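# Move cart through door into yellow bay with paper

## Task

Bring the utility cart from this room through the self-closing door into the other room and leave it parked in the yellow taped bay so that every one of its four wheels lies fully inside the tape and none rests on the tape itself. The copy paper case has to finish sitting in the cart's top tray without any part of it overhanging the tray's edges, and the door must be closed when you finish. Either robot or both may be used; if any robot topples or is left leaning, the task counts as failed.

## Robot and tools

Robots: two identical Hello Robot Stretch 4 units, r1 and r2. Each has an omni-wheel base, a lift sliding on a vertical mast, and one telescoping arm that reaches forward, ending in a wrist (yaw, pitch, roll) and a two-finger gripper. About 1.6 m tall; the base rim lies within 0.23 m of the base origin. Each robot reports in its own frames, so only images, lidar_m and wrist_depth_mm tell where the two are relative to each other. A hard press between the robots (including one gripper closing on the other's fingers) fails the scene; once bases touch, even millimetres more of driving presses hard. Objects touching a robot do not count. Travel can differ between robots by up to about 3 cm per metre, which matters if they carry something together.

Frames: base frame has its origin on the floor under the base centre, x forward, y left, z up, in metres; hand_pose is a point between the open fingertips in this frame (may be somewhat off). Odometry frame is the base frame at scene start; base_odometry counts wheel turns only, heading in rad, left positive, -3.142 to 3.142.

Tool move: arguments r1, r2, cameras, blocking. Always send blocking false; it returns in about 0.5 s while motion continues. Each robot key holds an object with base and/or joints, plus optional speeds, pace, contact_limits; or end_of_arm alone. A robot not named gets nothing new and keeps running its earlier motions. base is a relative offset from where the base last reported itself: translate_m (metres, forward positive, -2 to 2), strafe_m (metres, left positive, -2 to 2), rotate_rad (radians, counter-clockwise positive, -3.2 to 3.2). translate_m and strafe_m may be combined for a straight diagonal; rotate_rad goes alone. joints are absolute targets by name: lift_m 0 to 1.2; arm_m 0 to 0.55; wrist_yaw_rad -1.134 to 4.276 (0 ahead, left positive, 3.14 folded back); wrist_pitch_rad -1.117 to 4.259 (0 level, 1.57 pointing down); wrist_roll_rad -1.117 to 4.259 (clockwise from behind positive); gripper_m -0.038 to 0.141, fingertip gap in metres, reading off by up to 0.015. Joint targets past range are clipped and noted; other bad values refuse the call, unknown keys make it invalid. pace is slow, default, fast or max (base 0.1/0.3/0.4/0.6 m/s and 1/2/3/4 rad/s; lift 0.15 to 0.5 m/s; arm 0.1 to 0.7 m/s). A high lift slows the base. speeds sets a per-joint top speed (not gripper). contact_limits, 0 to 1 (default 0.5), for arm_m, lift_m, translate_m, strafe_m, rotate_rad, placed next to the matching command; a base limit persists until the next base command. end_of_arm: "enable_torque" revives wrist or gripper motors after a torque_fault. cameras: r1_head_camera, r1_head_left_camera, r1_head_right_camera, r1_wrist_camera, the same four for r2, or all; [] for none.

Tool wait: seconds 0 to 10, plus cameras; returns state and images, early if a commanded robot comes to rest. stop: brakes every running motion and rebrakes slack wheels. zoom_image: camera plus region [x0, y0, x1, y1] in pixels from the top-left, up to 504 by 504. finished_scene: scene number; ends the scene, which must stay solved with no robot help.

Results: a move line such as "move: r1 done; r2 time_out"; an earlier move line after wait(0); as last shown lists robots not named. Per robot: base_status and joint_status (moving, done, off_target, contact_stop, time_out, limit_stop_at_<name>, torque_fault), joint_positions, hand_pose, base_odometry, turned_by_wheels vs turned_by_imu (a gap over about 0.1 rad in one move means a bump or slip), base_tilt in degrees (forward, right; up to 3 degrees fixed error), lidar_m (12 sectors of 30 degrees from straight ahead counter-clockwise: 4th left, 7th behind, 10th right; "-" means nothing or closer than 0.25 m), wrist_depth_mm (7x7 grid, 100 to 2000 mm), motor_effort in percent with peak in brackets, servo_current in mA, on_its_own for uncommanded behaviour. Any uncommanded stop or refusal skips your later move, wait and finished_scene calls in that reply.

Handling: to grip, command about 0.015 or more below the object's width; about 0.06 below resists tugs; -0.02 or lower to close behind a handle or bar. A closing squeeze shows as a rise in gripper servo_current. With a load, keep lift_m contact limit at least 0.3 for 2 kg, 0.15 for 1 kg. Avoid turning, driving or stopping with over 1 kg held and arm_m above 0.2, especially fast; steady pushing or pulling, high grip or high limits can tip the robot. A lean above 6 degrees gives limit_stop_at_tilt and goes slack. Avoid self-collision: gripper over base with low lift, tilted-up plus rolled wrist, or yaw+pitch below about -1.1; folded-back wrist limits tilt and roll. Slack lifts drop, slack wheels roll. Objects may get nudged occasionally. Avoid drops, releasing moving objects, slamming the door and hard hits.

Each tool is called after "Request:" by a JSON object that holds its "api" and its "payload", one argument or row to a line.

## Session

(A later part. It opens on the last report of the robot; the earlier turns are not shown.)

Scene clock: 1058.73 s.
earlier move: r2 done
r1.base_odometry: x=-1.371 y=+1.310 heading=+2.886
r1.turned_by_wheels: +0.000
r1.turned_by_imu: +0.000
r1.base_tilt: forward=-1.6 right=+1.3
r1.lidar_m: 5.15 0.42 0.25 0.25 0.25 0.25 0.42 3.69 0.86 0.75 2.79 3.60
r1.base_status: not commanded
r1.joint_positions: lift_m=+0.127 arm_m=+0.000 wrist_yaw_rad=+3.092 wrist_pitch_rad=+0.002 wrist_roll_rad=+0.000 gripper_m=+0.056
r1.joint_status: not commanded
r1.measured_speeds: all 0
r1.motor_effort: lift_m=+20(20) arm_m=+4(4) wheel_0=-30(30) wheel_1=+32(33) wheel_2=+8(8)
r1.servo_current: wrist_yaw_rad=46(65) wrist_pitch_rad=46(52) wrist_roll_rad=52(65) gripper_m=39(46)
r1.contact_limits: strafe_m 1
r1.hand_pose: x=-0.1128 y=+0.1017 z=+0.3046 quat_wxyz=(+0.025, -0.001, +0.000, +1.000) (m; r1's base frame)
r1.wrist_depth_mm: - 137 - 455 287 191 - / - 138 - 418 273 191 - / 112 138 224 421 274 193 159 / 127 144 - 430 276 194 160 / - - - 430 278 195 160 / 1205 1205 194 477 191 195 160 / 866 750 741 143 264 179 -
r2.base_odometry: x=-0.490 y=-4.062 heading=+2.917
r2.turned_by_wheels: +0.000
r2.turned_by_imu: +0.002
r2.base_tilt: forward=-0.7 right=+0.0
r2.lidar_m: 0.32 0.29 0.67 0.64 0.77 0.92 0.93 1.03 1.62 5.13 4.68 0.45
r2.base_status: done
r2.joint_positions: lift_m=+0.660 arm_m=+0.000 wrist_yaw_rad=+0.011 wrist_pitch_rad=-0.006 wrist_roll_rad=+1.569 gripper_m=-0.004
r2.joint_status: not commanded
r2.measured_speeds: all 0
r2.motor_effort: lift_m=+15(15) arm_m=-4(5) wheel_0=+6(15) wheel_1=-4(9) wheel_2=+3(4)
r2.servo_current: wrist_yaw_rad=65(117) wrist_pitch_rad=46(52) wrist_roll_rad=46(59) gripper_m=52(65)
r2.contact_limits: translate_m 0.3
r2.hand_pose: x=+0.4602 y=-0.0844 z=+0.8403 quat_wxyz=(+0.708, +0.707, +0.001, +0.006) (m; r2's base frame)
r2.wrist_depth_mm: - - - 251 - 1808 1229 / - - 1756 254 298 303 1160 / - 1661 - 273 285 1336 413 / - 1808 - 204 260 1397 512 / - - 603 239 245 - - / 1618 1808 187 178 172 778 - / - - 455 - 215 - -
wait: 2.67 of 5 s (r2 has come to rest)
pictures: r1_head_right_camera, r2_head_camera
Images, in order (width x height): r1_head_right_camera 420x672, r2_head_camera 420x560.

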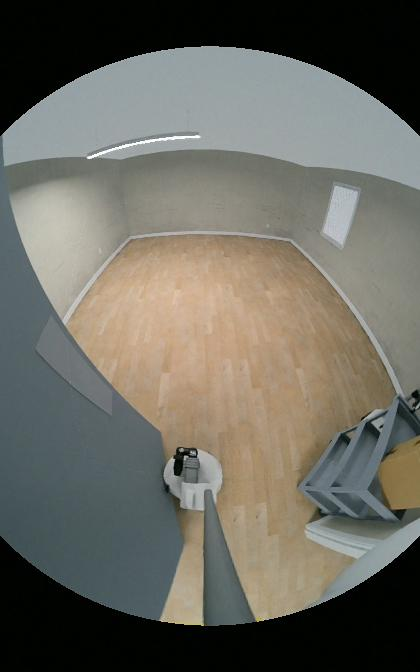

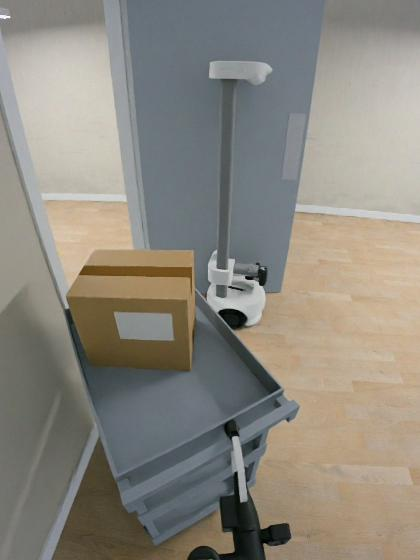

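Request:
{"api": "move", "payload": {
  "blocking": false,
  "r2": {"base":{"translate_m":-0.24,"strafe_m":-0.64},"pace":"slow","contact_limits":{"translate_m":0.3}},
  "cameras": []
}}

Request:
{"api": "wait", "payload": {
  "seconds": 10,
  "cameras": []
}}

Request:
{"api": "move", "payload": {
  "blocking": false,
  "r2": {"base":{"rotate_rad":0.4},"pace":"slow","contact_limits":{"rotate_rad":0.3}},
  "cameras": []
}}

Request:
{"api": "wait", "payload": {
  "seconds": 4,
  "cameras": ["r1_head_right_camera","r2_head_camera"]
}}

Scene clock: 1083.30 s.
move: r2 moving
r1: as last shown
r1.lidar_m: 5.15 0.40 0.25 0.25 0.27 0.25 0.43 3.64 0.89 0.77 2.79 3.60
r1.motor_effort: lift_m=+20(20) arm_m=+4(4) wheel_0=-30(30) wheel_1=+32(32) wheel_2=+8(8)
r1.servo_current: wrist_yaw_rad=52(59) wrist_pitch_rad=39(52) wrist_roll_rad=46(65) gripper_m=39(46)
r1.contact_limits: strafe_m 1
r1.wrist_depth_mm: - 137 - 452 285 191 - / - 138 - 421 272 191 - / 112 138 224 424 274 193 160 / 127 144 - 430 276 195 160 / - - - 433 277 195 160 / 1205 1229 194 477 191 196 160 / 854 759 768 143 264 180 -
r2.base_odometry: x=-0.483 y=-4.051 heading=+2.919
r2.turned_by_wheels: +0.001
r2.turned_by_imu: +0.002
r2.base_tilt: forward=-0.6 right=+0.0
r2.lidar_m: 0.32 0.31 0.69 0.68 0.76 0.93 0.90 1.03 1.63 5.10 4.74 0.48
r2.base_status: translate_m moving; strafe_m moving
r2.joint_positions: lift_m=+0.660 arm_m=+0.000 wrist_yaw_rad=+0.011 wrist_pitch_rad=-0.006 wrist_roll_rad=+1.569 gripper_m=-0.004
r2.joint_status: not commanded
r2.measured_speeds: translate_m=-0.018 strafe_m=-0.047 rotate_rad=-0.002 lift_m=+0.000 arm_m=+0.000 wrist_yaw_rad=+0.000 wrist_pitch_rad=+0.000 wrist_roll_rad=+0.000
r2.motor_effort: lift_m=+15(15) arm_m=-3(4) wheel_0=+9(14) wheel_1=-7(9) wheel_2=+13(14)
r2.servo_current: wrist_yaw_rad=65(78) wrist_pitch_rad=52(52) wrist_roll_rad=52(65) gripper_m=52(59)
r2.contact_limits: translate_m 0.3
r2.hand_pose: x=+0.4602 y=-0.0844 z=+0.8403 quat_wxyz=(+0.708, +0.707, +0.001, +0.006) (m; r2's base frame)
r2.wrist_depth_mm: - - - - - 1808 1229 / - - 1756 238 300 300 1160 / - 1618 - 219 283 1366 415 / - 1708 - 204 262 1430 512 / - - 609 239 244 759 - / 1618 - 187 178 183 788 - / - - 455 - 216 - -
pictures: none
No camera images: "cameras" was empty.

Scene clock: 1090.90 s.
earlier move: r2 done
r1.base_odometry: x=-1.371 y=+1.310 heading=+2.886
r1.turned_by_wheels: +0.000
r1.turned_by_imu: +0.000
r1.base_tilt: forward=-1.6 right=+1.3
r1.lidar_m: 5.15 0.39 0.25 0.25 0.25 0.25 0.42 3.68 1.09 1.11 0.97 3.60
r1.base_status: not commanded
r1.joint_positions: lift_m=+0.127 arm_m=+0.000 wrist_yaw_rad=+3.092 wrist_pitch_rad=+0.002 wrist_roll_rad=+0.000 gripper_m=+0.056
r1.joint_status: not commanded
r1.measured_speeds: all 0
r1.motor_effort: lift_m=+20(20) arm_m=+4(4) wheel_0=-29(30) wheel_1=+32(33) wheel_2=+8(8)
r1.servo_current: wrist_yaw_rad=52(72) wrist_pitch_rad=39(52) wrist_roll_rad=39(72) gripper_m=39(52)
r1.contact_limits: strafe_m 1
r1.hand_pose: x=-0.1128 y=+0.1017 z=+0.3046 quat_wxyz=(+0.025, -0.001, +0.000, +1.000) (m; r1's base frame)
r1.wrist_depth_mm: - 137 - 452 286 191 - / - 138 - 421 274 192 - / 112 138 224 424 276 194 159 / 127 144 - 424 277 195 159 / - - - 436 278 196 160 / 1229 1182 193 484 191 196 160 / 866 759 759 143 264 180 -
r2.base_odometry: x=-0.114 y=-3.491 heading=+2.918
r2.turned_by_wheels: -0.001
r2.turned_by_imu: +0.001
r2.base_tilt: forward=-0.7 right=+0.1
r2.lidar_m: 0.31 0.30 1.35 1.32 1.00 0.80 0.76 0.88 1.39 4.45 4.89 0.46
r2.base_status: done
r2.joint_positions: lift_m=+0.660 arm_m=+0.000 wrist_yaw_rad=+0.009 wrist_pitch_rad=-0.006 wrist_roll_rad=+1.569 gripper_m=-0.004
r2.joint_status: not commanded
r2.measured_speeds: all 0
r2.motor_effort: lift_m=+15(15) arm_m=-3(4) wheel_0=+5(14) wheel_1=-5(9) wheel_2=+9(14)
r2.servo_current: wrist_yaw_rad=65(85) wrist_pitch_rad=52(59) wrist_roll_rad=52(65) gripper_m=59(65)
r2.contact_limits: translate_m 0.3
r2.hand_pose: x=+0.4600 y=-0.0850 z=+0.8403 quat_wxyz=(+0.708, +0.707, +0.001, +0.005) (m; r2's base frame)
r2.wrist_depth_mm: - - - - - 1808 1205 / - - - 245 312 1537 1138 / - - - 223 294 1576 1160 / - - - 205 266 1756 549 / - - - 190 245 1661 - / - - 186 177 173 778 - / - - 449 - 217 - -
wait: 7.60 of 10 s (r2 has come to rest)
pictures: none
No camera images: "cameras" was empty.

Scene clock: 1091.40 s.
move: r2 moving
r1: as last shown
r1.lidar_m: 5.14 0.40 0.25 0.25 0.25 0.25 0.43 3.68 1.09 1.08 0.96 3.61
r1.motor_effort: lift_m=+20(20) arm_m=+4(4) wheel_0=-29(30) wheel_1=+33(33) wheel_2=+8(8)
r1.servo_current: wrist_yaw_rad=33(59) wrist_pitch_rad=39(52) wrist_roll_rad=46(52) gripper_m=39(46)
r1.contact_limits: strafe_m 1
r1.wrist_depth_mm: - 137 - 452 286 191 - / - 138 - 418 273 192 - / 112 138 224 421 274 193 159 / 127 144 - 427 277 195 160 / - - - 433 277 195 160 / 1229 1229 193 477 191 196 160 / 866 759 750 143 263 180 -
r2.base_odometry: x=-0.114 y=-3.491 heading=+3.041
r2.turned_by_wheels: +0.123
r2.turned_by_imu: +0.118
r2.base_tilt: forward=-0.7 right=+0.1
r2.lidar_m: 0.34 0.33 1.35 1.34 0.92 0.78 0.79 0.97 1.71 4.46 4.53 0.43
r2.base_status: rotate_rad moving
r2.joint_positions: lift_m=+0.660 arm_m=+0.000 wrist_yaw_rad=-0.013 wrist_pitch_rad=-0.006 wrist_roll_rad=+1.569 gripper_m=-0.004
r2.joint_status: not commanded
r2.measured_speeds: translate_m=+0.001 strafe_m=+0.000 rotate_rad=+0.487 lift_m=+0.000 arm_m=+0.000 wrist_yaw_rad=-0.005 wrist_pitch_rad=+0.000 wrist_roll_rad=+0.000
r2.motor_effort: lift_m=+15(15) arm_m=-3(4) wheel_0=-18(18) wheel_1=-9(10) wheel_2=-16(18)
r2.servo_current: wrist_yaw_rad=72(78) wrist_pitch_rad=46(52) wrist_roll_rad=52(52) gripper_m=65(65)
r2.contact_limits: rotate_rad 0.3
r2.hand_pose: x=+0.4581 y=-0.0912 z=+0.8403 quat_wxyz=(+0.708, +0.706, -0.007, -0.002) (m; r2's base frame)
r2.wrist_depth_mm: - - - 238 - 1756 1229 / - - - 263 294 297 296 / - - - 263 272 1808 1229 / - - - 248 256 1708 544 / - - 647 191 241 809 - / - - 187 172 182 768 - / - - 459 - 213 - -
pictures: none
No camera images: "cameras" was empty.

Scene clock: 1092.47 s.
earlier move: r2 done
r1.base_odometry: x=-1.371 y=+1.310 heading=+2.886
r1.turned_by_wheels: +0.000
r1.turned_by_imu: +0.000
r1.base_tilt: forward=-1.6 right=+1.3
r1.lidar_m: 5.14 0.40 0.25 0.25 0.25 0.25 0.43 3.69 1.06 1.01 0.94 3.63
r1.base_status: not commanded
r1.joint_positions: lift_m=+0.127 arm_m=+0.000 wrist_yaw_rad=+3.092 wrist_pitch_rad=+0.002 wrist_roll_rad=+0.000 gripper_m=+0.056
r1.joint_status: not commanded
r1.measured_speeds: all 0
r1.motor_effort: lift_m=+20(20) arm_m=+4(4) wheel_0=-30(30) wheel_1=+32(33) wheel_2=+8(8)
r1.servo_current: wrist_yaw_rad=39(65) wrist_pitch_rad=39(52) wrist_roll_rad=59(59) gripper_m=46(46)
r1.contact_limits: strafe_m 1
r1.hand_pose: x=-0.1128 y=+0.1017 z=+0.3046 quat_wxyz=(+0.025, -0.001, +0.000, +1.000) (m; r1's base frame)
r1.wrist_depth_mm: - 137 - 452 286 191 - / - 138 - 421 273 192 - / 112 138 224 424 274 194 159 / 127 143 - 427 276 195 160 / - - - 430 277 195 160 / 1229 1205 194 473 191 195 160 / 854 750 759 143 265 181 -
r2.base_odometry: x=-0.114 y=-3.491 heading=-2.967
r2.turned_by_wheels: +0.276
r2.turned_by_imu: +0.267
r2.base_tilt: forward=-0.7 right=+0.1
r2.lidar_m: 0.40 0.43 1.33 1.12 0.81 0.78 0.85 1.19 3.74 4.70 4.06 0.43
r2.base_status: done
r2.joint_positions: lift_m=+0.660 arm_m=+0.000 wrist_yaw_rad=-0.003 wrist_pitch_rad=-0.006 wrist_roll_rad=+1.569 gripper_m=-0.004
r2.joint_status: not commanded
r2.measured_speeds: all 0
r2.motor_effort: lift_m=+15(15) arm_m=-3(4) wheel_0=-8(18) wheel_1=-4(10) wheel_2=-8(18)
r2.servo_current: wrist_yaw_rad=52(85) wrist_pitch_rad=39(52) wrist_roll_rad=52(59) gripper_m=59(65)
r2.contact_limits: rotate_rad 0.3
r2.hand_pose: x=+0.4590 y=-0.0883 z=+0.8403 quat_wxyz=(+0.708, +0.707, -0.003, +0.001) (m; r2's base frame)
r2.wrist_depth_mm: - - - 211 216 233 1160 / - - - 165 220 1618 - / - - 564 223 224 809 - / - - 477 227 228 820 - / - - 512 216 230 831 - / - - 184 176 171 - - / 1537 - - - - - -
wait: 1.07 of 4 s (r2 has come to rest)
pictures: r1_head_right_camera, r2_head_camera
Images, in order (width x height): r1_head_right_camera 420x672, r2_head_camera 420x560.

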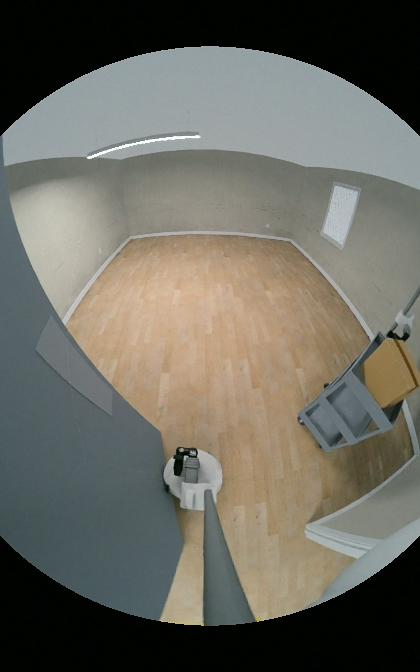

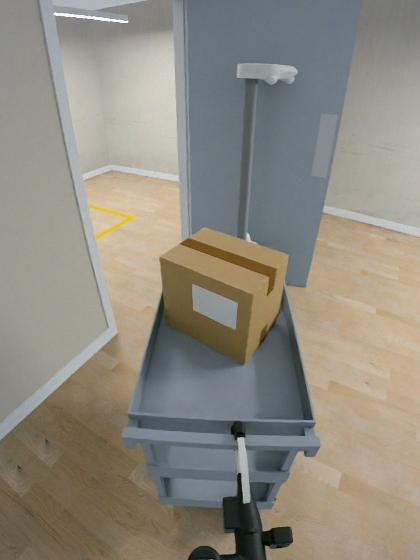

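Request:
{"api": "move", "payload": {
  "blocking": false,
  "r2": {"base":{"translate_m":0.5,"strafe_m":0.04},"pace":"slow","contact_limits":{"translate_m":0.3}},
  "cameras": []
}}

Request:
{"api": "wait", "payload": {
  "seconds": 8,
  "cameras": ["r1_head_right_camera","r2_head_camera"]
}}

Scene clock: 1109.60 s.
move: r2 moving
r1: as last shown
r1.lidar_m: 5.13 0.41 0.25 0.25 0.26 0.25 0.41 3.67 1.10 0.98 0.93 3.62
r1.servo_current: wrist_yaw_rad=33(59) wrist_pitch_rad=39(52) wrist_roll_rad=46(65) gripper_m=39(52)
r1.contact_limits: strafe_m 1
r1.wrist_depth_mm: - 137 - 449 283 190 - / - 138 - 421 272 192 - / 112 138 224 424 274 194 159 / 127 144 - 427 277 195 160 / - - - 433 278 195 160 / 1229 1182 194 480 191 196 160 / 854 759 768 143 264 180 -
r2.base_odometry: x=-0.126 y=-3.494 heading=-2.967
r2.turned_by_wheels: +0.000
r2.turned_by_imu: +0.000
r2.base_tilt: forward=-0.7 right=+0.0
r2.lidar_m: 0.38 0.45 1.31 1.11 0.81 0.78 0.86 1.22 3.78 4.68 4.05 0.42
r2.base_status: translate_m moving; strafe_m moving
r2.joint_positions: lift_m=+0.660 arm_m=+0.000 wrist_yaw_rad=-0.003 wrist_pitch_rad=-0.006 wrist_roll_rad=+1.569 gripper_m=-0.004
r2.joint_status: not commanded
r2.measured_speeds: translate_m=+0.049 strafe_m=+0.004 rotate_rad=+0.000 lift_m=+0.000 arm_m=+0.000 wrist_yaw_rad=+0.000 wrist_pitch_rad=+0.000 wrist_roll_rad=+0.000
r2.motor_effort: lift_m=+15(15) arm_m=-3(4) wheel_0=+7(9) wheel_1=+7(8) wheel_2=-13(15)
r2.servo_current: wrist_yaw_rad=46(59) wrist_pitch_rad=52(52) wrist_roll_rad=52(52) gripper_m=59(65)
r2.contact_limits: translate_m 0.3
r2.hand_pose: x=+0.4590 y=-0.0883 z=+0.8403 quat_wxyz=(+0.708, +0.707, -0.003, +0.001) (m; r2's base frame)
r2.wrist_depth_mm: - - - 211 216 233 1138 / - - 163 164 218 1618 - / - - 564 222 222 809 - / - - 473 227 227 820 - / - - 512 216 229 842 - / - - 187 175 170 - - / 1499 - - - - - -
pictures: none
No camera images: "cameras" was empty.

Scene clock: 1115.40 s.
earlier move: r2 done
r1.base_odometry: x=-1.371 y=+1.310 heading=+2.886
r1.turned_by_wheels: +0.000
r1.turned_by_imu: +0.000
r1.base_tilt: forward=-1.6 right=+1.3
r1.lidar_m: 5.15 0.42 0.25 0.26 0.25 0.25 0.43 3.68 1.09 0.51 0.51 3.64
r1.base_status: not commanded
r1.joint_positions: lift_m=+0.127 arm_m=+0.000 wrist_yaw_rad=+3.092 wrist_pitch_rad=+0.002 wrist_roll_rad=+0.000 gripper_m=+0.056
r1.joint_status: not commanded
r1.measured_speeds: all 0
r1.motor_effort: lift_m=+20(20) arm_m=+4(4) wheel_0=-30(31) wheel_1=+32(33) wheel_2=+8(8)
r1.servo_current: wrist_yaw_rad=46(65) wrist_pitch_rad=39(52) wrist_roll_rad=39(72) gripper_m=46(52)
r1.contact_limits: strafe_m 1
r1.hand_pose: x=-0.1128 y=+0.1017 z=+0.3046 quat_wxyz=(+0.025, -0.001, +0.000, +1.000) (m; r1's base frame)
r1.wrist_depth_mm: - 137 - 452 285 192 - / - 138 - 418 273 192 - / 112 138 225 424 274 193 159 / 126 144 - 427 276 195 159 / - - - 430 277 196 160 / 1205 1205 194 477 191 196 160 / 854 741 759 143 265 180 -
r2.base_odometry: x=-0.599 y=-3.617 heading=-2.967
r2.turned_by_wheels: +0.000
r2.turned_by_imu: +0.000
r2.base_tilt: forward=-0.7 right=+0.1
r2.lidar_m: 0.43 0.49 1.03 1.11 1.23 1.18 1.24 1.77 4.76 4.87 3.67 0.40
r2.base_status: done
r2.joint_positions: lift_m=+0.660 arm_m=+0.000 wrist_yaw_rad=-0.002 wrist_pitch_rad=-0.006 wrist_roll_rad=+1.569 gripper_m=-0.004
r2.joint_status: not commanded
r2.measured_speeds: all 0
r2.motor_effort: lift_m=+15(15) arm_m=-4(4) wheel_0=+2(13) wheel_1=+3(8) wheel_2=-9(15)
r2.servo_current: wrist_yaw_rad=52(59) wrist_pitch_rad=52(59) wrist_roll_rad=46(65) gripper_m=59(72)
r2.contact_limits: translate_m 0.3
r2.hand_pose: x=+0.4591 y=-0.0881 z=+0.8403 quat_wxyz=(+0.708, +0.707, -0.003, +0.001) (m; r2's base frame)
r2.wrist_depth_mm: - - 530 176 179 683 - / 1499 504 473 184 187 732 - / - 452 433 198 198 - - / - - 508 208 211 - - / 1618 - 676 221 226 - - / - - 187 176 171 1863 535 / - - - - - 1756 473
wait: 5.80 of 8 s (r2 has come to rest)
pictures: r1_head_right_camera, r2_head_camera
Images, in order (width x height): r1_head_right_camera 420x672, r2_head_camera 420x560.

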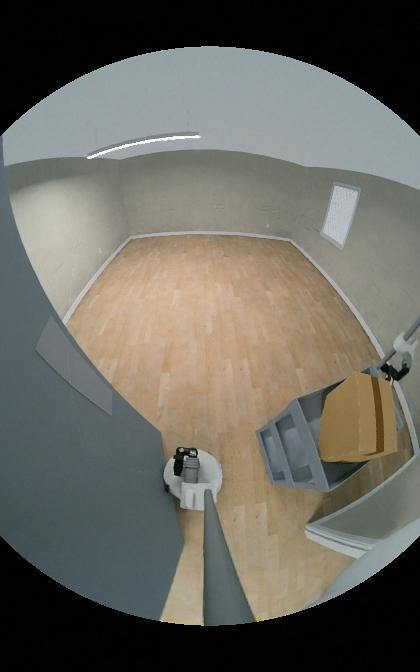

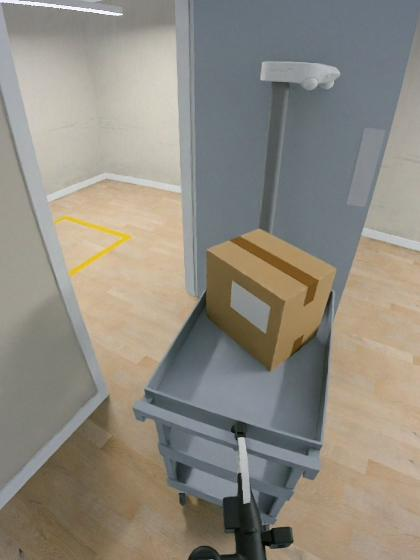

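Request:
{"api": "move", "payload": {
  "blocking": false,
  "r2": {"base":{"translate_m":-0.03,"strafe_m":-0.38},"pace":"slow","contact_limits":{"translate_m":0.3}},
  "cameras": []
}}

Request:
{"api": "wait", "payload": {
  "seconds": 8,
  "cameras": []
}}

Request:
{"api": "move", "payload": {
  "blocking": false,
  "r2": {"base":{"rotate_rad":0.35},"pace":"slow","contact_limits":{"rotate_rad":0.3}},
  "cameras": []
}}

Request:
{"api": "wait", "payload": {
  "seconds": 4,
  "cameras": ["r1_head_right_camera","r2_head_camera"]
}}

Scene clock: 1128.23 s.
move: r2 moving
r1: as last shown
r1.lidar_m: 5.13 0.41 0.25 0.25 0.26 0.25 0.42 3.67 1.08 0.49 0.49 3.64
r1.motor_effort: lift_m=+20(20) arm_m=+4(4) wheel_0=-30(30) wheel_1=+32(32) wheel_2=+8(8)
r1.servo_current: wrist_yaw_rad=52(59) wrist_pitch_rad=46(46) wrist_roll_rad=39(65) gripper_m=39(52)
r1.contact_limits: strafe_m 1
r1.wrist_depth_mm: - 137 - 455 285 191 - / - 138 - 418 273 192 - / 112 138 224 421 274 193 159 / 126 144 - 424 277 195 159 / - - - 430 279 195 161 / 1229 1255 193 477 191 195 160 / 866 750 750 143 264 180 -
r2.base_odometry: x=-0.601 y=-3.604 heading=-2.966
r2.turned_by_wheels: +0.001
r2.turned_by_imu: +0.001
r2.base_tilt: forward=-0.7 right=+0.1
r2.lidar_m: 0.41 0.52 1.03 1.11 1.25 1.20 1.26 1.80 4.76 4.85 3.67 0.39
r2.base_status: translate_m moving; strafe_m moving
r2.joint_positions: lift_m=+0.660 arm_m=+0.000 wrist_yaw_rad=-0.002 wrist_pitch_rad=-0.006 wrist_roll_rad=+1.569 gripper_m=-0.004
r2.joint_status: not commanded
r2.measured_speeds: translate_m=-0.004 strafe_m=-0.053 rotate_rad=+0.005 lift_m=+0.000 arm_m=+0.000 wrist_yaw_rad=+0.022 wrist_pitch_rad=+0.000 wrist_roll_rad=+0.000
r2.motor_effort: lift_m=+15(15) arm_m=-4(4) wheel_0=+9(10) wheel_1=-5(8) wheel_2=+2(8)
r2.servo_current: wrist_yaw_rad=46(59) wrist_pitch_rad=52(52) wrist_roll_rad=46(52) gripper_m=59(59)
r2.contact_limits: translate_m 0.3
r2.hand_pose: x=+0.4592 y=-0.0879 z=+0.8403 quat_wxyz=(+0.708, +0.707, -0.003, +0.002) (m; r2's base frame)
r2.wrist_depth_mm: - - 525 172 174 699 - / 1537 496 452 181 185 750 - / - 449 439 193 196 798 - / - - 512 205 209 - - / 1661 - - 220 224 - - / - - 185 178 171 1921 525 / - - - - - 1708 473
pictures: none
No camera images: "cameras" was empty.

Scene clock: 1132.73 s.
earlier move: r2 done
r1.base_odometry: x=-1.371 y=+1.310 heading=+2.886
r1.turned_by_wheels: +0.000
r1.turned_by_imu: +0.000
r1.base_tilt: forward=-1.6 right=+1.3
r1.lidar_m: 5.16 0.40 0.25 0.25 0.25 0.25 0.40 3.68 1.10 0.55 0.43 3.62
r1.base_status: not commanded
r1.joint_positions: lift_m=+0.127 arm_m=+0.000 wrist_yaw_rad=+3.092 wrist_pitch_rad=+0.002 wrist_roll_rad=+0.000 gripper_m=+0.056
r1.joint_status: not commanded
r1.measured_speeds: all 0
r1.motor_effort: lift_m=+20(20) arm_m=+4(4) wheel_0=-30(30) wheel_1=+32(33) wheel_2=+8(8)
r1.servo_current: wrist_yaw_rad=46(78) wrist_pitch_rad=46(52) wrist_roll_rad=33(78) gripper_m=39(52)
r1.contact_limits: strafe_m 1
r1.hand_pose: x=-0.1128 y=+0.1017 z=+0.3046 quat_wxyz=(+0.025, -0.001, +0.000, +1.000) (m; r1's base frame)
r1.wrist_depth_mm: - 137 - 449 285 191 - / - 138 - 421 271 192 - / 112 138 224 424 276 193 159 / 127 143 - 427 276 194 160 / - - - 430 277 196 160 / 1229 1205 194 480 190 196 160 / 866 750 759 143 265 180 -
r2.base_odometry: x=-0.636 y=-3.238 heading=-2.966
r2.turned_by_wheels: +0.000
r2.turned_by_imu: +0.002
r2.base_tilt: forward=-0.6 right=+0.1
r2.lidar_m: 0.36 0.38 1.38 1.43 1.42 1.37 1.46 2.04 4.43 4.62 3.51 0.46
r2.base_status: done
r2.joint_positions: lift_m=+0.660 arm_m=+0.000 wrist_yaw_rad=+0.004 wrist_pitch_rad=-0.006 wrist_roll_rad=+1.569 gripper_m=-0.004
r2.joint_status: not commanded
r2.measured_speeds: all 0
r2.motor_effort: lift_m=+15(15) arm_m=-4(4) wheel_0=+6(17) wheel_1=-5(8) wheel_2=+10(12)
r2.servo_current: wrist_yaw_rad=52(65) wrist_pitch_rad=39(59) wrist_roll_rad=46(59) gripper_m=52(65)
r2.contact_limits: translate_m 0.3
r2.hand_pose: x=+0.4596 y=-0.0863 z=+0.8403 quat_wxyz=(+0.708, +0.707, -0.001, +0.004) (m; r2's base frame)
r2.wrist_depth_mm: - - - 199 258 1464 1078 / - - 1397 252 254 259 1098 / - - - 246 249 1182 530 / - 1397 585 241 242 809 - / - 488 477 208 236 798 - / - 1756 186 177 172 741 - / 1618 - 539 - 224 - -
wait: 4.50 of 8 s (r2 has come to rest)
pictures: none
No camera images: "cameras" was empty.

Scene clock: 1133.23 s.
move: r2 moving
r1: as last shown
r1.lidar_m: 5.14 0.41 0.25 0.25 0.26 0.25 0.39 3.69 1.11 0.51 0.44 3.62
r1.servo_current: wrist_yaw_rad=59(59) wrist_pitch_rad=39(46) wrist_roll_rad=52(65) gripper_m=46(46)
r1.contact_limits: strafe_m 1
r1.wrist_depth_mm: - 138 - 452 286 191 - / - 138 - 418 273 191 - / 112 138 224 424 274 194 159 / 127 144 - 430 276 195 159 / - - - 430 279 195 160 / 1182 1229 194 477 191 196 160 / 866 759 750 143 263 180 -
r2.base_odometry: x=-0.636 y=-3.238 heading=-2.843
r2.turned_by_wheels: +0.123
r2.turned_by_imu: +0.119
r2.base_tilt: forward=-0.7 right=+0.1
r2.lidar_m: 0.37 0.41 1.37 1.53 1.39 1.35 1.53 2.34 4.42 4.20 3.43 0.45
r2.base_status: rotate_rad moving
r2.joint_positions: lift_m=+0.660 arm_m=+0.000 wrist_yaw_rad=-0.008 wrist_pitch_rad=-0.006 wrist_roll_rad=+1.569 gripper_m=-0.004
r2.joint_status: not commanded
r2.measured_speeds: translate_m=+0.000 strafe_m=+0.000 rotate_rad=+0.488 lift_m=+0.000 arm_m=+0.000 wrist_yaw_rad=+0.000 wrist_pitch_rad=+0.000 wrist_roll_rad=+0.000
r2.motor_effort: lift_m=+15(15) arm_m=-4(4) wheel_0=-12(12) wheel_1=-9(9) wheel_2=-14(14)
r2.servo_current: wrist_yaw_rad=59(65) wrist_pitch_rad=52(52) wrist_roll_rad=59(59) gripper_m=59(65)
r2.contact_limits: rotate_rad 0.3
r2.hand_pose: x=+0.4586 y=-0.0896 z=+0.8403 quat_wxyz=(+0.708, +0.707, -0.005, +0.000) (m; r2's base frame)
r2.wrist_depth_mm: - - - 212 240 245 243 / - - 1366 181 238 - 1229 / - - 180 237 236 1138 - / - 1205 535 236 236 820 - / - 488 480 196 233 820 - / 1618 - 186 175 172 809 - / - - 580 - - - -
pictures: none
No camera images: "cameras" was empty.

Scene clock: 1134.20 s.
earlier move: r2 done
r1.base_odometry: x=-1.371 y=+1.310 heading=+2.886
r1.turned_by_wheels: +0.000
r1.turned_by_imu: +0.000
r1.base_tilt: forward=-1.6 right=+1.3
r1.lidar_m: 5.15 0.42 0.25 0.25 0.25 0.25 0.40 3.68 1.11 0.48 0.47 3.62
r1.base_status: not commanded
r1.joint_positions: lift_m=+0.127 arm_m=+0.000 wrist_yaw_rad=+3.092 wrist_pitch_rad=+0.002 wrist_roll_rad=+0.000 gripper_m=+0.056
r1.joint_status: not commanded
r1.measured_speeds: all 0
r1.motor_effort: lift_m=+20(20) arm_m=+4(4) wheel_0=-30(30) wheel_1=+32(33) wheel_2=+8(8)
r1.servo_current: wrist_yaw_rad=52(72) wrist_pitch_rad=46(52) wrist_roll_rad=52(65) gripper_m=46(46)
r1.contact_limits: strafe_m 1
r1.hand_pose: x=-0.1128 y=+0.1017 z=+0.3046 quat_wxyz=(+0.025, -0.001, +0.000, +1.000) (m; r1's base frame)
r1.wrist_depth_mm: - 137 - 452 286 191 - / - 137 - 418 272 192 - / 112 138 225 424 276 193 159 / 126 144 - 427 276 195 160 / - - - 433 278 195 160 / 1229 1229 193 480 191 195 160 / 866 759 759 143 265 180 -
r2.base_odometry: x=-0.636 y=-3.238 heading=-2.618
r2.turned_by_wheels: +0.225
r2.turned_by_imu: +0.219
r2.base_tilt: forward=-0.6 right=+0.1
r2.lidar_m: 0.42 0.53 1.41 1.50 1.34 1.40 1.74 3.58 4.50 3.65 3.38 0.40
r2.base_status: done
r2.joint_positions: lift_m=+0.660 arm_m=+0.000 wrist_yaw_rad=-0.003 wrist_pitch_rad=-0.006 wrist_roll_rad=+1.569 gripper_m=-0.004
r2.joint_status: not commanded
r2.measured_speeds: all 0
r2.motor_effort: lift_m=+15(15) arm_m=-4(4) wheel_0=-8(12) wheel_1=-4(9) wheel_2=-7(14)
r2.servo_current: wrist_yaw_rad=52(65) wrist_pitch_rad=46(52) wrist_roll_rad=52(65) gripper_m=59(65)
r2.contact_limits: rotate_rad 0.3
r2.hand_pose: x=+0.4590 y=-0.0884 z=+0.8403 quat_wxyz=(+0.708, +0.707, -0.003, +0.001) (m; r2's base frame)
r2.wrist_depth_mm: - 1229 129 180 180 - - / 1537 530 477 187 189 741 - / 1983 449 445 197 201 798 - / - - 500 211 213 831 - / 1661 - 621 222 227 - - / - - 187 176 171 1921 - / - - - - - 1661 480
wait: 0.97 of 4 s (r2 has come to rest)
pictures: r1_head_right_camera, r2_head_camera
Images, in order (width x height): r1_head_right_camera 420x672, r2_head_camera 420x560.

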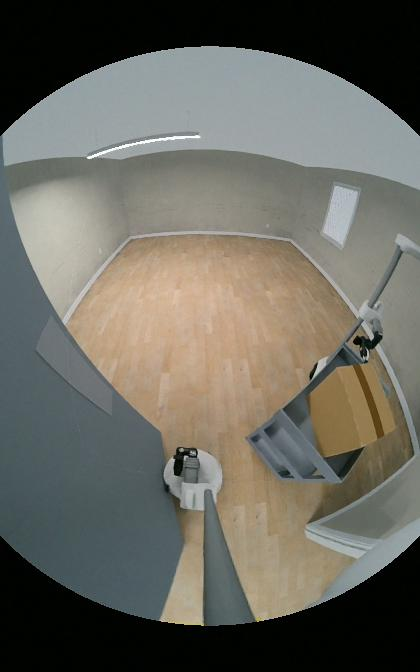

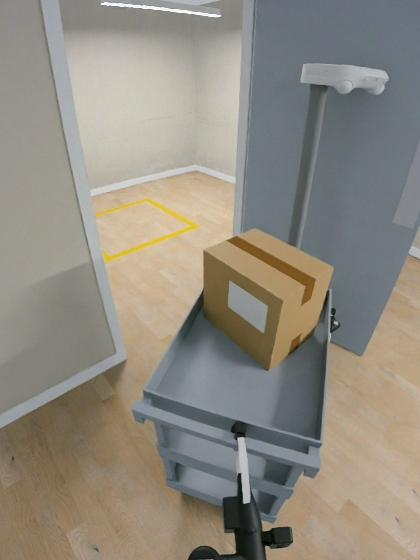

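Request:
{"api": "move", "payload": {
  "blocking": false,
  "r2": {"base":{"translate_m":-0.06,"strafe_m":-0.38},"pace":"slow","contact_limits":{"translate_m":0.3}},
  "cameras": []
}}

Request:
{"api": "wait", "payload": {
  "seconds": 8,
  "cameras": []
}}

Request:
{"api": "move", "payload": {
  "blocking": false,
  "r2": {"base":{"rotate_rad":0.35},"pace":"slow","contact_limits":{"rotate_rad":0.3}},
  "cameras": []
}}

Request:
{"api": "wait", "payload": {
  "seconds": 4,
  "cameras": ["r1_head_right_camera","r2_head_camera"]
}}

Scene clock: 1141.43 s.
move: r2 moving
r1: as last shown
r1.lidar_m: 5.14 0.40 0.25 0.25 0.25 0.25 0.43 3.69 1.09 0.49 0.44 3.61
r1.servo_current: wrist_yaw_rad=39(59) wrist_pitch_rad=39(52) wrist_roll_rad=39(59) gripper_m=39(52)
r1.contact_limits: strafe_m 1
r1.wrist_depth_mm: - 137 - 452 285 191 - / - 138 - 418 272 192 - / 112 138 224 424 274 194 159 / 127 144 - 427 276 196 159 / - - - 433 278 195 160 / 1205 1182 195 480 191 196 160 / 854 759 768 143 264 180 -
r2.base_odometry: x=-0.641 y=-3.226 heading=-2.617
r2.turned_by_wheels: +0.001
r2.turned_by_imu: +0.001
r2.base_tilt: forward=-0.7 right=+0.0
r2.lidar_m: 0.44 0.50 1.39 1.49 1.38 1.39 1.78 3.71 4.47 3.68 3.37 0.40
r2.base_status: translate_m moving; strafe_m moving
r2.joint_positions: lift_m=+0.660 arm_m=+0.000 wrist_yaw_rad=-0.002 wrist_pitch_rad=-0.006 wrist_roll_rad=+1.569 gripper_m=-0.004
r2.joint_status: not commanded
r2.measured_speeds: translate_m=-0.008 strafe_m=-0.051 rotate_rad=+0.003 lift_m=+0.000 arm_m=+0.000 wrist_yaw_rad=+0.026 wrist_pitch_rad=+0.000 wrist_roll_rad=+0.000
r2.motor_effort: lift_m=+15(15) arm_m=-4(4) wheel_0=+6(11) wheel_1=-7(8) wheel_2=+4(6)
r2.servo_current: wrist_yaw_rad=39(59) wrist_pitch_rad=46(52) wrist_roll_rad=39(52) gripper_m=65(65)
r2.contact_limits: translate_m 0.3
r2.hand_pose: x=+0.4592 y=-0.0879 z=+0.8403 quat_wxyz=(+0.708, +0.707, -0.003, +0.002) (m; r2's base frame)
r2.wrist_depth_mm: - - 128 176 178 - - / - 521 477 184 187 741 - / - 452 439 198 198 798 - / 1708 - 504 207 212 - - / 1661 - 661 222 226 - - / - - 186 178 172 1863 - / - - - - - 1618 477
pictures: none
No camera images: "cameras" was empty.

Scene clock: 1146.00 s.
earlier move: r2 done
r1.base_odometry: x=-1.371 y=+1.310 heading=+2.886
r1.turned_by_wheels: +0.000
r1.turned_by_imu: +0.000
r1.base_tilt: forward=-1.6 right=+1.3
r1.lidar_m: 5.14 0.40 0.25 0.25 0.26 0.25 0.41 3.66 1.10 0.56 0.39 0.49
r1.base_status: not commanded
r1.joint_positions: lift_m=+0.127 arm_m=+0.000 wrist_yaw_rad=+3.092 wrist_pitch_rad=+0.002 wrist_roll_rad=+0.000 gripper_m=+0.056
r1.joint_status: not commanded
r1.measured_speeds: all 0
r1.motor_effort: lift_m=+20(20) arm_m=+4(4) wheel_0=-29(30) wheel_1=+32(33) wheel_2=+8(8)
r1.servo_current: wrist_yaw_rad=52(72) wrist_pitch_rad=39(52) wrist_roll_rad=46(72) gripper_m=33(52)
r1.contact_limits: strafe_m 1
r1.hand_pose: x=-0.1128 y=+0.1017 z=+0.3046 quat_wxyz=(+0.025, -0.001, +0.000, +1.000) (m; r1's base frame)
r1.wrist_depth_mm: - 137 - 449 285 191 - / - 138 - 418 273 192 - / 112 138 224 427 274 194 159 / 127 144 - 424 276 195 160 / - - - 433 278 195 160 / 1229 1229 193 477 191 196 161 / 854 759 750 143 264 180 -
r2.base_odometry: x=-0.775 y=-2.879 heading=-2.617
r2.turned_by_wheels: +0.000
r2.turned_by_imu: +0.001
r2.base_tilt: forward=-0.7 right=+0.0
r2.lidar_m: 0.38 0.38 1.65 1.79 1.63 1.64 2.08 4.16 4.20 3.41 3.11 0.47
r2.base_status: done
r2.joint_positions: lift_m=+0.660 arm_m=+0.000 wrist_yaw_rad=+0.002 wrist_pitch_rad=-0.006 wrist_roll_rad=+1.569 gripper_m=-0.004
r2.joint_status: not commanded
r2.measured_speeds: all 0
r2.motor_effort: lift_m=+15(15) arm_m=-4(4) wheel_0=+5(14) wheel_1=-4(8) wheel_2=+7(9)
r2.servo_current: wrist_yaw_rad=39(65) wrist_pitch_rad=46(52) wrist_roll_rad=65(65) gripper_m=59(65)
r2.contact_limits: translate_m 0.3
r2.hand_pose: x=+0.4595 y=-0.0867 z=+0.8403 quat_wxyz=(+0.708, +0.707, -0.001, +0.003) (m; r2's base frame)
r2.wrist_depth_mm: - - 1138 199 257 260 258 / - - - 252 253 1042 1025 / - 1281 - 245 248 1182 - / - 1308 591 241 241 820 - / - 1808 477 210 237 820 - / - - 185 178 171 798 - / 1618 - 544 - 224 - -
wait: 4.57 of 8 s (r2 has come to rest)
pictures: none
No camera images: "cameras" was empty.

Scene clock: 1146.50 s.
move: r2 moving
r1: as last shown
r1.lidar_m: 5.13 0.40 0.25 0.25 0.25 0.25 0.41 3.66 1.10 0.52 0.38 0.46
r1.motor_effort: lift_m=+20(20) arm_m=+4(4) wheel_0=-29(30) wheel_1=+32(32) wheel_2=+8(8)
r1.servo_current: wrist_yaw_rad=39(59) wrist_pitch_rad=39(46) wrist_roll_rad=52(59) gripper_m=39(52)
r1.contact_limits: strafe_m 1
r1.wrist_depth_mm: - 137 - 455 285 191 - / - 138 - 418 274 192 - / 112 138 224 424 274 193 159 / 126 144 - 427 276 195 159 / - - - 436 281 196 160 / 1205 1205 194 477 191 195 160 / 854 759 759 142 263 180 -
r2.base_odometry: x=-0.774 y=-2.879 heading=-2.493
r2.turned_by_wheels: +0.124
r2.turned_by_imu: +0.120
r2.base_tilt: forward=-0.7 right=+0.1
r2.lidar_m: 0.39 0.42 1.70 1.71 1.62 1.67 2.34 4.14 4.28 3.27 3.12 0.43
r2.base_status: rotate_rad moving
r2.joint_positions: lift_m=+0.660 arm_m=+0.000 wrist_yaw_rad=-0.007 wrist_pitch_rad=-0.006 wrist_roll_rad=+1.569 gripper_m=-0.004
r2.joint_status: not commanded
r2.measured_speeds: translate_m=+0.002 strafe_m=+0.000 rotate_rad=+0.489 lift_m=+0.000 arm_m=+0.000 wrist_yaw_rad=+0.000 wrist_pitch_rad=+0.000 wrist_roll_rad=+0.000
r2.motor_effort: lift_m=+15(15) arm_m=-4(4) wheel_0=-8(9) wheel_1=-7(9) wheel_2=-15(15)
r2.servo_current: wrist_yaw_rad=65(65) wrist_pitch_rad=46(52) wrist_roll_rad=46(52) gripper_m=59(59)
r2.contact_limits: rotate_rad 0.3
r2.hand_pose: x=+0.4587 y=-0.0894 z=+0.8403 quat_wxyz=(+0.708, +0.707, -0.005, +0.000) (m; r2's base frame)
r2.wrist_depth_mm: - - - 177 235 238 244 / - - - 236 234 1098 991 / 1921 1281 609 235 235 809 - / - 580 512 235 234 820 - / - - 480 196 233 809 - / 1618 - 187 175 171 820 - / - - 597 - - - -
pictures: none
No camera images: "cameras" was empty.

Scene clock: 1147.47 s.
earlier move: r2 done
r1.base_odometry: x=-1.371 y=+1.310 heading=+2.886
r1.turned_by_wheels: +0.000
r1.turned_by_imu: +0.000
r1.base_tilt: forward=-1.6 right=+1.3
r1.lidar_m: 5.14 0.40 0.25 0.25 0.26 0.25 0.38 3.70 1.08 0.52 0.40 0.59
r1.base_status: not commanded
r1.joint_positions: lift_m=+0.127 arm_m=+0.000 wrist_yaw_rad=+3.092 wrist_pitch_rad=+0.002 wrist_roll_rad=+0.000 gripper_m=+0.056
r1.joint_status: not commanded
r1.measured_speeds: all 0
r1.motor_effort: lift_m=+20(20) arm_m=+4(4) wheel_0=-29(30) wheel_1=+32(33) wheel_2=+8(8)
r1.servo_current: wrist_yaw_rad=39(72) wrist_pitch_rad=39(46) wrist_roll_rad=46(59) gripper_m=46(52)
r1.contact_limits: strafe_m 1
r1.hand_pose: x=-0.1128 y=+0.1017 z=+0.3046 quat_wxyz=(+0.025, -0.001, +0.000, +1.000) (m; r1's base frame)
r1.wrist_depth_mm: - 138 - 449 286 191 - / - 138 - 421 272 192 - / 112 138 224 424 274 193 159 / 127 144 - 424 277 195 160 / - - - 430 278 195 160 / 1205 1229 193 480 191 196 160 / 854 759 750 143 264 179 -
r2.base_odometry: x=-0.775 y=-2.879 heading=-2.268
r2.turned_by_wheels: +0.225
r2.turned_by_imu: +0.219
r2.base_tilt: forward=-0.7 right=+0.1
r2.lidar_m: 0.43 0.52 1.88 1.61 1.62 1.85 3.14 4.14 3.75 3.13 1.54 0.40
r2.base_status: done
r2.joint_positions: lift_m=+0.660 arm_m=+0.000 wrist_yaw_rad=-0.006 wrist_pitch_rad=-0.006 wrist_roll_rad=+1.569 gripper_m=-0.004
r2.joint_status: not commanded
r2.measured_speeds: all 0
r2.motor_effort: lift_m=+15(15) arm_m=-4(5) wheel_0=-8(12) wheel_1=-6(9) wheel_2=-6(15)
r2.servo_current: wrist_yaw_rad=59(65) wrist_pitch_rad=46(52) wrist_roll_rad=33(59) gripper_m=52(65)
r2.contact_limits: rotate_rad 0.3
r2.hand_pose: x=+0.4588 y=-0.0891 z=+0.8403 quat_wxyz=(+0.708, +0.707, -0.004, +0.000) (m; r2's base frame)
r2.wrist_depth_mm: 1397 1138 131 180 182 - - / - 521 488 139 191 750 - / 1661 466 445 198 202 809 - / - - 496 211 214 831 - / 1618 - 621 223 228 - - / 1464 - 184 177 171 1921 - / - - - - - - 480
wait: 0.97 of 4 s (r2 has come to rest)
pictures: r1_head_right_camera, r2_head_camera
Images, in order (width x height): r1_head_right_camera 420x672, r2_head_camera 420x560.

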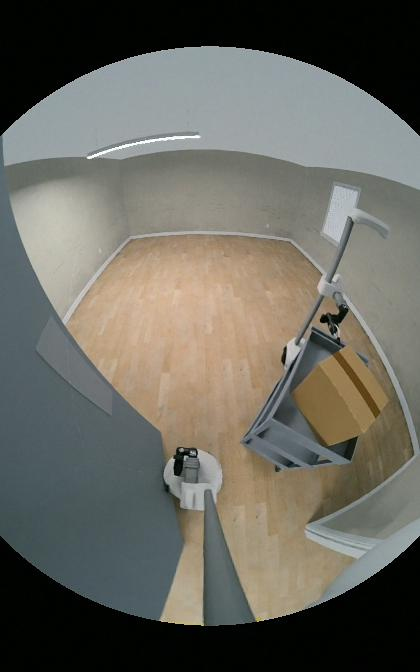

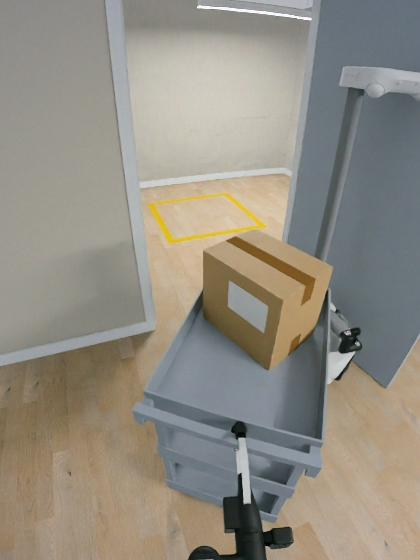

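Request:
{"api": "move", "payload": {
  "blocking": false,
  "r2": {"base":{"translate_m":-0.05,"strafe_m":-0.27},"pace":"slow","contact_limits":{"translate_m":0.3}},
  "cameras": []
}}

Request:
{"api": "wait", "payload": {
  "seconds": 8,
  "cameras": []
}}

Request:
{"api": "move", "payload": {
  "blocking": false,
  "r2": {"base":{"rotate_rad":0.2},"pace":"slow","contact_limits":{"rotate_rad":0.3}},
  "cameras": []
}}

Request:
{"api": "wait", "payload": {
  "seconds": 4,
  "cameras": ["r1_head_right_camera","r2_head_camera"]
}}

Scene clock: 1162.60 s.
move: r2 moving
r1: as last shown
r1.lidar_m: 5.14 0.40 0.25 0.25 0.25 0.25 0.42 3.68 1.07 0.53 0.41 0.59
r1.motor_effort: lift_m=+20(20) arm_m=+4(4) wheel_0=-30(30) wheel_1=+32(33) wheel_2=+8(8)
r1.servo_current: wrist_yaw_rad=78(78) wrist_pitch_rad=46(46) wrist_roll_rad=59(65) gripper_m=39(46)
r1.contact_limits: strafe_m 1
r1.wrist_depth_mm: - 138 - 449 286 191 - / - 138 - 418 272 191 - / 112 138 224 424 273 193 160 / 127 144 - 427 277 195 160 / - - - 430 277 196 160 / 1229 1229 193 477 191 196 160 / 866 750 768 143 265 179 -
r2.base_odometry: x=-0.783 y=-2.869 heading=-2.268
r2.turned_by_wheels: +0.001
r2.turned_by_imu: +0.001
r2.base_tilt: forward=-0.6 right=+0.0
r2.lidar_m: 0.44 0.50 1.87 1.65 1.64 1.89 3.10 4.15 3.74 3.13 1.52 0.40
r2.base_status: translate_m moving; strafe_m moving
r2.joint_positions: lift_m=+0.660 arm_m=+0.000 wrist_yaw_rad=-0.002 wrist_pitch_rad=-0.006 wrist_roll_rad=+1.569 gripper_m=-0.004
r2.joint_status: not commanded
r2.measured_speeds: translate_m=-0.010 strafe_m=-0.051 rotate_rad=+0.001 lift_m=+0.000 arm_m=+0.000 wrist_yaw_rad=+0.022 wrist_pitch_rad=+0.000 wrist_roll_rad=+0.000
r2.motor_effort: lift_m=+15(15) arm_m=-4(4) wheel_0=+7(10) wheel_1=-8(10) wheel_2=+5(6)
r2.servo_current: wrist_yaw_rad=59(59) wrist_pitch_rad=46(52) wrist_roll_rad=46(52) gripper_m=59(65)
r2.contact_limits: translate_m 0.3
r2.hand_pose: x=+0.4591 y=-0.0881 z=+0.8403 quat_wxyz=(+0.708, +0.707, -0.003, +0.001) (m; r2's base frame)
r2.wrist_depth_mm: 1366 1118 129 179 179 - - / - 525 477 186 189 750 - / 1756 469 439 196 200 809 - / 1618 - 504 211 212 - - / 1708 - 668 222 225 - - / 1430 - 186 176 171 - - / - - - - - - 480
pictures: none
No camera images: "cameras" was empty.

Scene clock: 1166.07 s.
earlier move: r2 done
r1.base_odometry: x=-1.371 y=+1.310 heading=+2.886
r1.turned_by_wheels: +0.000
r1.turned_by_imu: +0.000
r1.base_tilt: forward=-1.6 right=+1.2
r1.lidar_m: 5.14 0.41 0.25 0.25 0.26 0.25 0.40 3.68 1.10 0.57 0.33 0.37
r1.base_status: not commanded
r1.joint_positions: lift_m=+0.127 arm_m=+0.000 wrist_yaw_rad=+3.092 wrist_pitch_rad=+0.002 wrist_roll_rad=+0.000 gripper_m=+0.056
r1.joint_status: not commanded
r1.measured_speeds: all 0
r1.motor_effort: lift_m=+20(20) arm_m=+4(4) wheel_0=-30(30) wheel_1=+32(33) wheel_2=+8(8)
r1.servo_current: wrist_yaw_rad=39(78) wrist_pitch_rad=39(52) wrist_roll_rad=52(65) gripper_m=33(46)
r1.contact_limits: strafe_m 1
r1.hand_pose: x=-0.1128 y=+0.1017 z=+0.3046 quat_wxyz=(+0.025, -0.001, +0.000, +1.000) (m; r1's base frame)
r1.wrist_depth_mm: - 137 - 455 285 191 - / - 137 - 421 274 193 - / 112 139 225 427 273 193 159 / 127 144 - 424 276 196 160 / - - - 430 277 195 160 / 1205 1182 194 477 191 196 160 / 854 768 759 143 264 180 -
r2.base_odometry: x=-0.950 y=-2.668 heading=-2.268
r2.turned_by_wheels: +0.000
r2.turned_by_imu: +0.001
r2.base_tilt: forward=-0.7 right=+0.1
r2.lidar_m: 0.40 0.44 2.04 1.88 1.86 2.13 3.62 4.01 3.46 2.89 2.87 0.44
r2.base_status: done
r2.joint_positions: lift_m=+0.660 arm_m=+0.000 wrist_yaw_rad=+0.004 wrist_pitch_rad=-0.006 wrist_roll_rad=+1.569 gripper_m=-0.004
r2.joint_status: not commanded
r2.measured_speeds: all 0
r2.motor_effort: lift_m=+15(15) arm_m=-4(5) wheel_0=+6(18) wheel_1=-3(10) wheel_2=+6(10)
r2.servo_current: wrist_yaw_rad=46(65) wrist_pitch_rad=46(59) wrist_roll_rad=39(65) gripper_m=59(65)
r2.contact_limits: translate_m 0.3
r2.hand_pose: x=+0.4597 y=-0.0862 z=+0.8403 quat_wxyz=(+0.708, +0.707, -0.001, +0.004) (m; r2's base frame)
r2.wrist_depth_mm: - - - 166 222 229 247 / 1366 - - 224 224 1098 - / - 1863 597 226 225 809 - / - - 473 229 229 820 - / 1618 - 500 231 231 831 - / 1576 - 185 176 171 - - / 1499 - - - - - -
wait: 3.47 of 8 s (r2 has come to rest)
pictures: none
No camera images: "cameras" was empty.

Scene clock: 1166.57 s.
move: r2 moving
r1: as last shown
r1.base_tilt: forward=-1.6 right=+1.3
r1.lidar_m: 5.16 0.39 0.25 0.25 0.25 0.25 0.40 3.67 1.10 0.56 0.33 0.36
r1.motor_effort: lift_m=+20(20) arm_m=+4(4) wheel_0=-30(30) wheel_1=+32(32) wheel_2=+8(8)
r1.servo_current: wrist_yaw_rad=39(59) wrist_pitch_rad=39(46) wrist_roll_rad=33(59) gripper_m=46(46)
r1.contact_limits: strafe_m 1
r1.wrist_depth_mm: - 137 - 455 285 191 - / - 138 - 418 273 191 - / 112 138 224 424 274 194 160 / 127 144 - 424 277 195 160 / - - - 433 277 196 160 / 1229 1205 194 480 191 196 161 / 854 768 750 143 264 180 -
r2.base_odometry: x=-0.950 y=-2.668 heading=-2.147
r2.turned_by_wheels: +0.121
r2.turned_by_imu: +0.117
r2.base_tilt: forward=-0.8 right=+0.1
r2.lidar_m: 0.42 0.48 2.10 1.86 1.87 2.28 4.04 4.05 3.22 2.88 1.40 0.41
r2.base_status: rotate_rad moving
r2.joint_positions: lift_m=+0.660 arm_m=+0.000 wrist_yaw_rad=-0.007 wrist_pitch_rad=-0.006 wrist_roll_rad=+1.569 gripper_m=-0.004
r2.joint_status: not commanded
r2.measured_speeds: translate_m=-0.001 strafe_m=+0.000 rotate_rad=+0.425 lift_m=+0.000 arm_m=+0.000 wrist_yaw_rad=+0.000 wrist_pitch_rad=+0.000 wrist_roll_rad=+0.000
r2.motor_effort: lift_m=+15(15) arm_m=-4(4) wheel_0=-10(11) wheel_1=-6(8) wheel_2=-11(14)
r2.servo_current: wrist_yaw_rad=52(52) wrist_pitch_rad=39(52) wrist_roll_rad=52(59) gripper_m=59(59)
r2.contact_limits: rotate_rad 0.3
r2.hand_pose: x=+0.4587 y=-0.0893 z=+0.8403 quat_wxyz=(+0.708, +0.707, -0.005, +0.000) (m; r2's base frame)
r2.wrist_depth_mm: - - - 204 206 1078 960 / 1756 1118 609 211 211 - - / 1808 - 488 215 216 798 - / - - 473 221 224 831 - / 1618 - 535 216 231 854 - / 1618 - 184 177 171 - - / - - - - - - 521
pictures: none
No camera images: "cameras" was empty.

Scene clock: 1167.27 s.
earlier move: r2 done
r1.base_odometry: x=-1.371 y=+1.310 heading=+2.886
r1.turned_by_wheels: +0.000
r1.turned_by_imu: +0.000
r1.base_tilt: forward=-1.6 right=+1.3
r1.lidar_m: 5.14 0.41 0.25 0.25 0.25 0.25 0.41 3.68 1.09 0.54 0.34 0.42
r1.base_status: not commanded
r1.joint_positions: lift_m=+0.127 arm_m=+0.000 wrist_yaw_rad=+3.092 wrist_pitch_rad=+0.002 wrist_roll_rad=+0.000 gripper_m=+0.056
r1.joint_status: not commanded
r1.measured_speeds: all 0
r1.motor_effort: lift_m=+20(20) arm_m=+4(4) wheel_0=-30(30) wheel_1=+32(33) wheel_2=+8(8)
r1.servo_current: wrist_yaw_rad=33(72) wrist_pitch_rad=39(46) wrist_roll_rad=52(59) gripper_m=39(52)
r1.contact_limits: strafe_m 1
r1.hand_pose: x=-0.1128 y=+0.1017 z=+0.3046 quat_wxyz=(+0.025, -0.001, +0.000, +1.000) (m; r1's base frame)
r1.wrist_depth_mm: - 137 - 449 283 191 - / - 138 - 418 274 191 - / 112 138 224 424 276 194 160 / 127 144 - 424 277 195 160 / - - - 430 278 195 160 / 1229 1182 193 480 190 196 160 / 866 759 759 143 264 180 -
r2.base_odometry: x=-0.949 y=-2.668 heading=-2.069
r2.turned_by_wheels: +0.078
r2.turned_by_imu: +0.076
r2.base_tilt: forward=-0.7 right=+0.1
r2.lidar_m: 0.42 0.49 2.04 1.88 1.91 2.39 4.09 4.11 3.08 2.83 1.38 0.40
r2.base_status: done
r2.joint_positions: lift_m=+0.660 arm_m=+0.000 wrist_yaw_rad=-0.001 wrist_pitch_rad=-0.006 wrist_roll_rad=+1.569 gripper_m=-0.004
r2.joint_status: not commanded
r2.measured_speeds: all 0
r2.motor_effort: lift_m=+15(15) arm_m=-4(5) wheel_0=-5(11) wheel_1=-6(8) wheel_2=-6(14)
r2.servo_current: wrist_yaw_rad=59(59) wrist_pitch_rad=46(52) wrist_roll_rad=52(65) gripper_m=52(65)
r2.contact_limits: rotate_rad 0.3
r2.hand_pose: x=+0.4592 y=-0.0878 z=+0.8403 quat_wxyz=(+0.708, +0.707, -0.003, +0.002) (m; r2's base frame)
r2.wrist_depth_mm: - 1078 136 183 186 - - / - - 521 192 195 741 - / 1618 - 455 202 206 788 - / 1618 - 492 213 216 831 - / - - 597 218 228 - - / - - 182 178 171 - - / - - - - - - 496
wait: 0.70 of 4 s (r2 has come to rest)
pictures: r1_head_right_camera, r2_head_camera
Images, in order (width x height): r1_head_right_camera 420x672, r2_head_camera 420x560.

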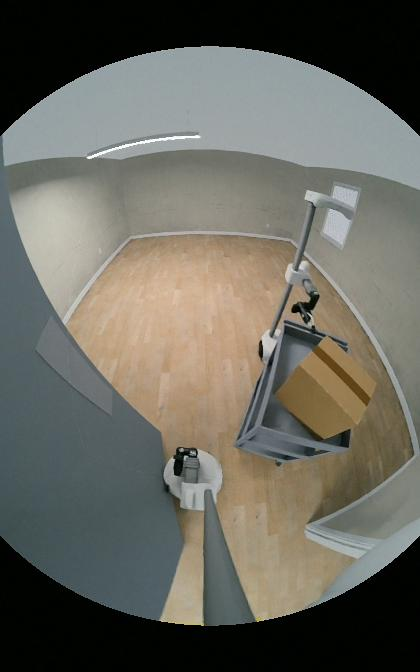

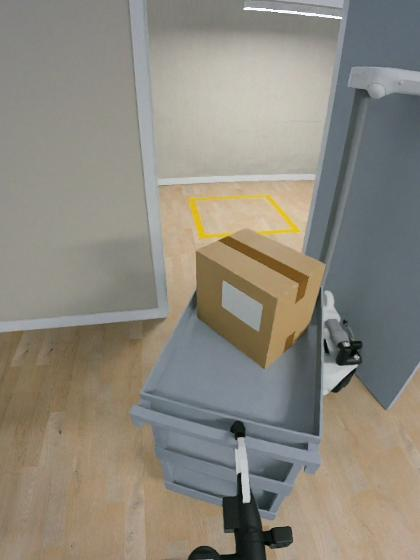

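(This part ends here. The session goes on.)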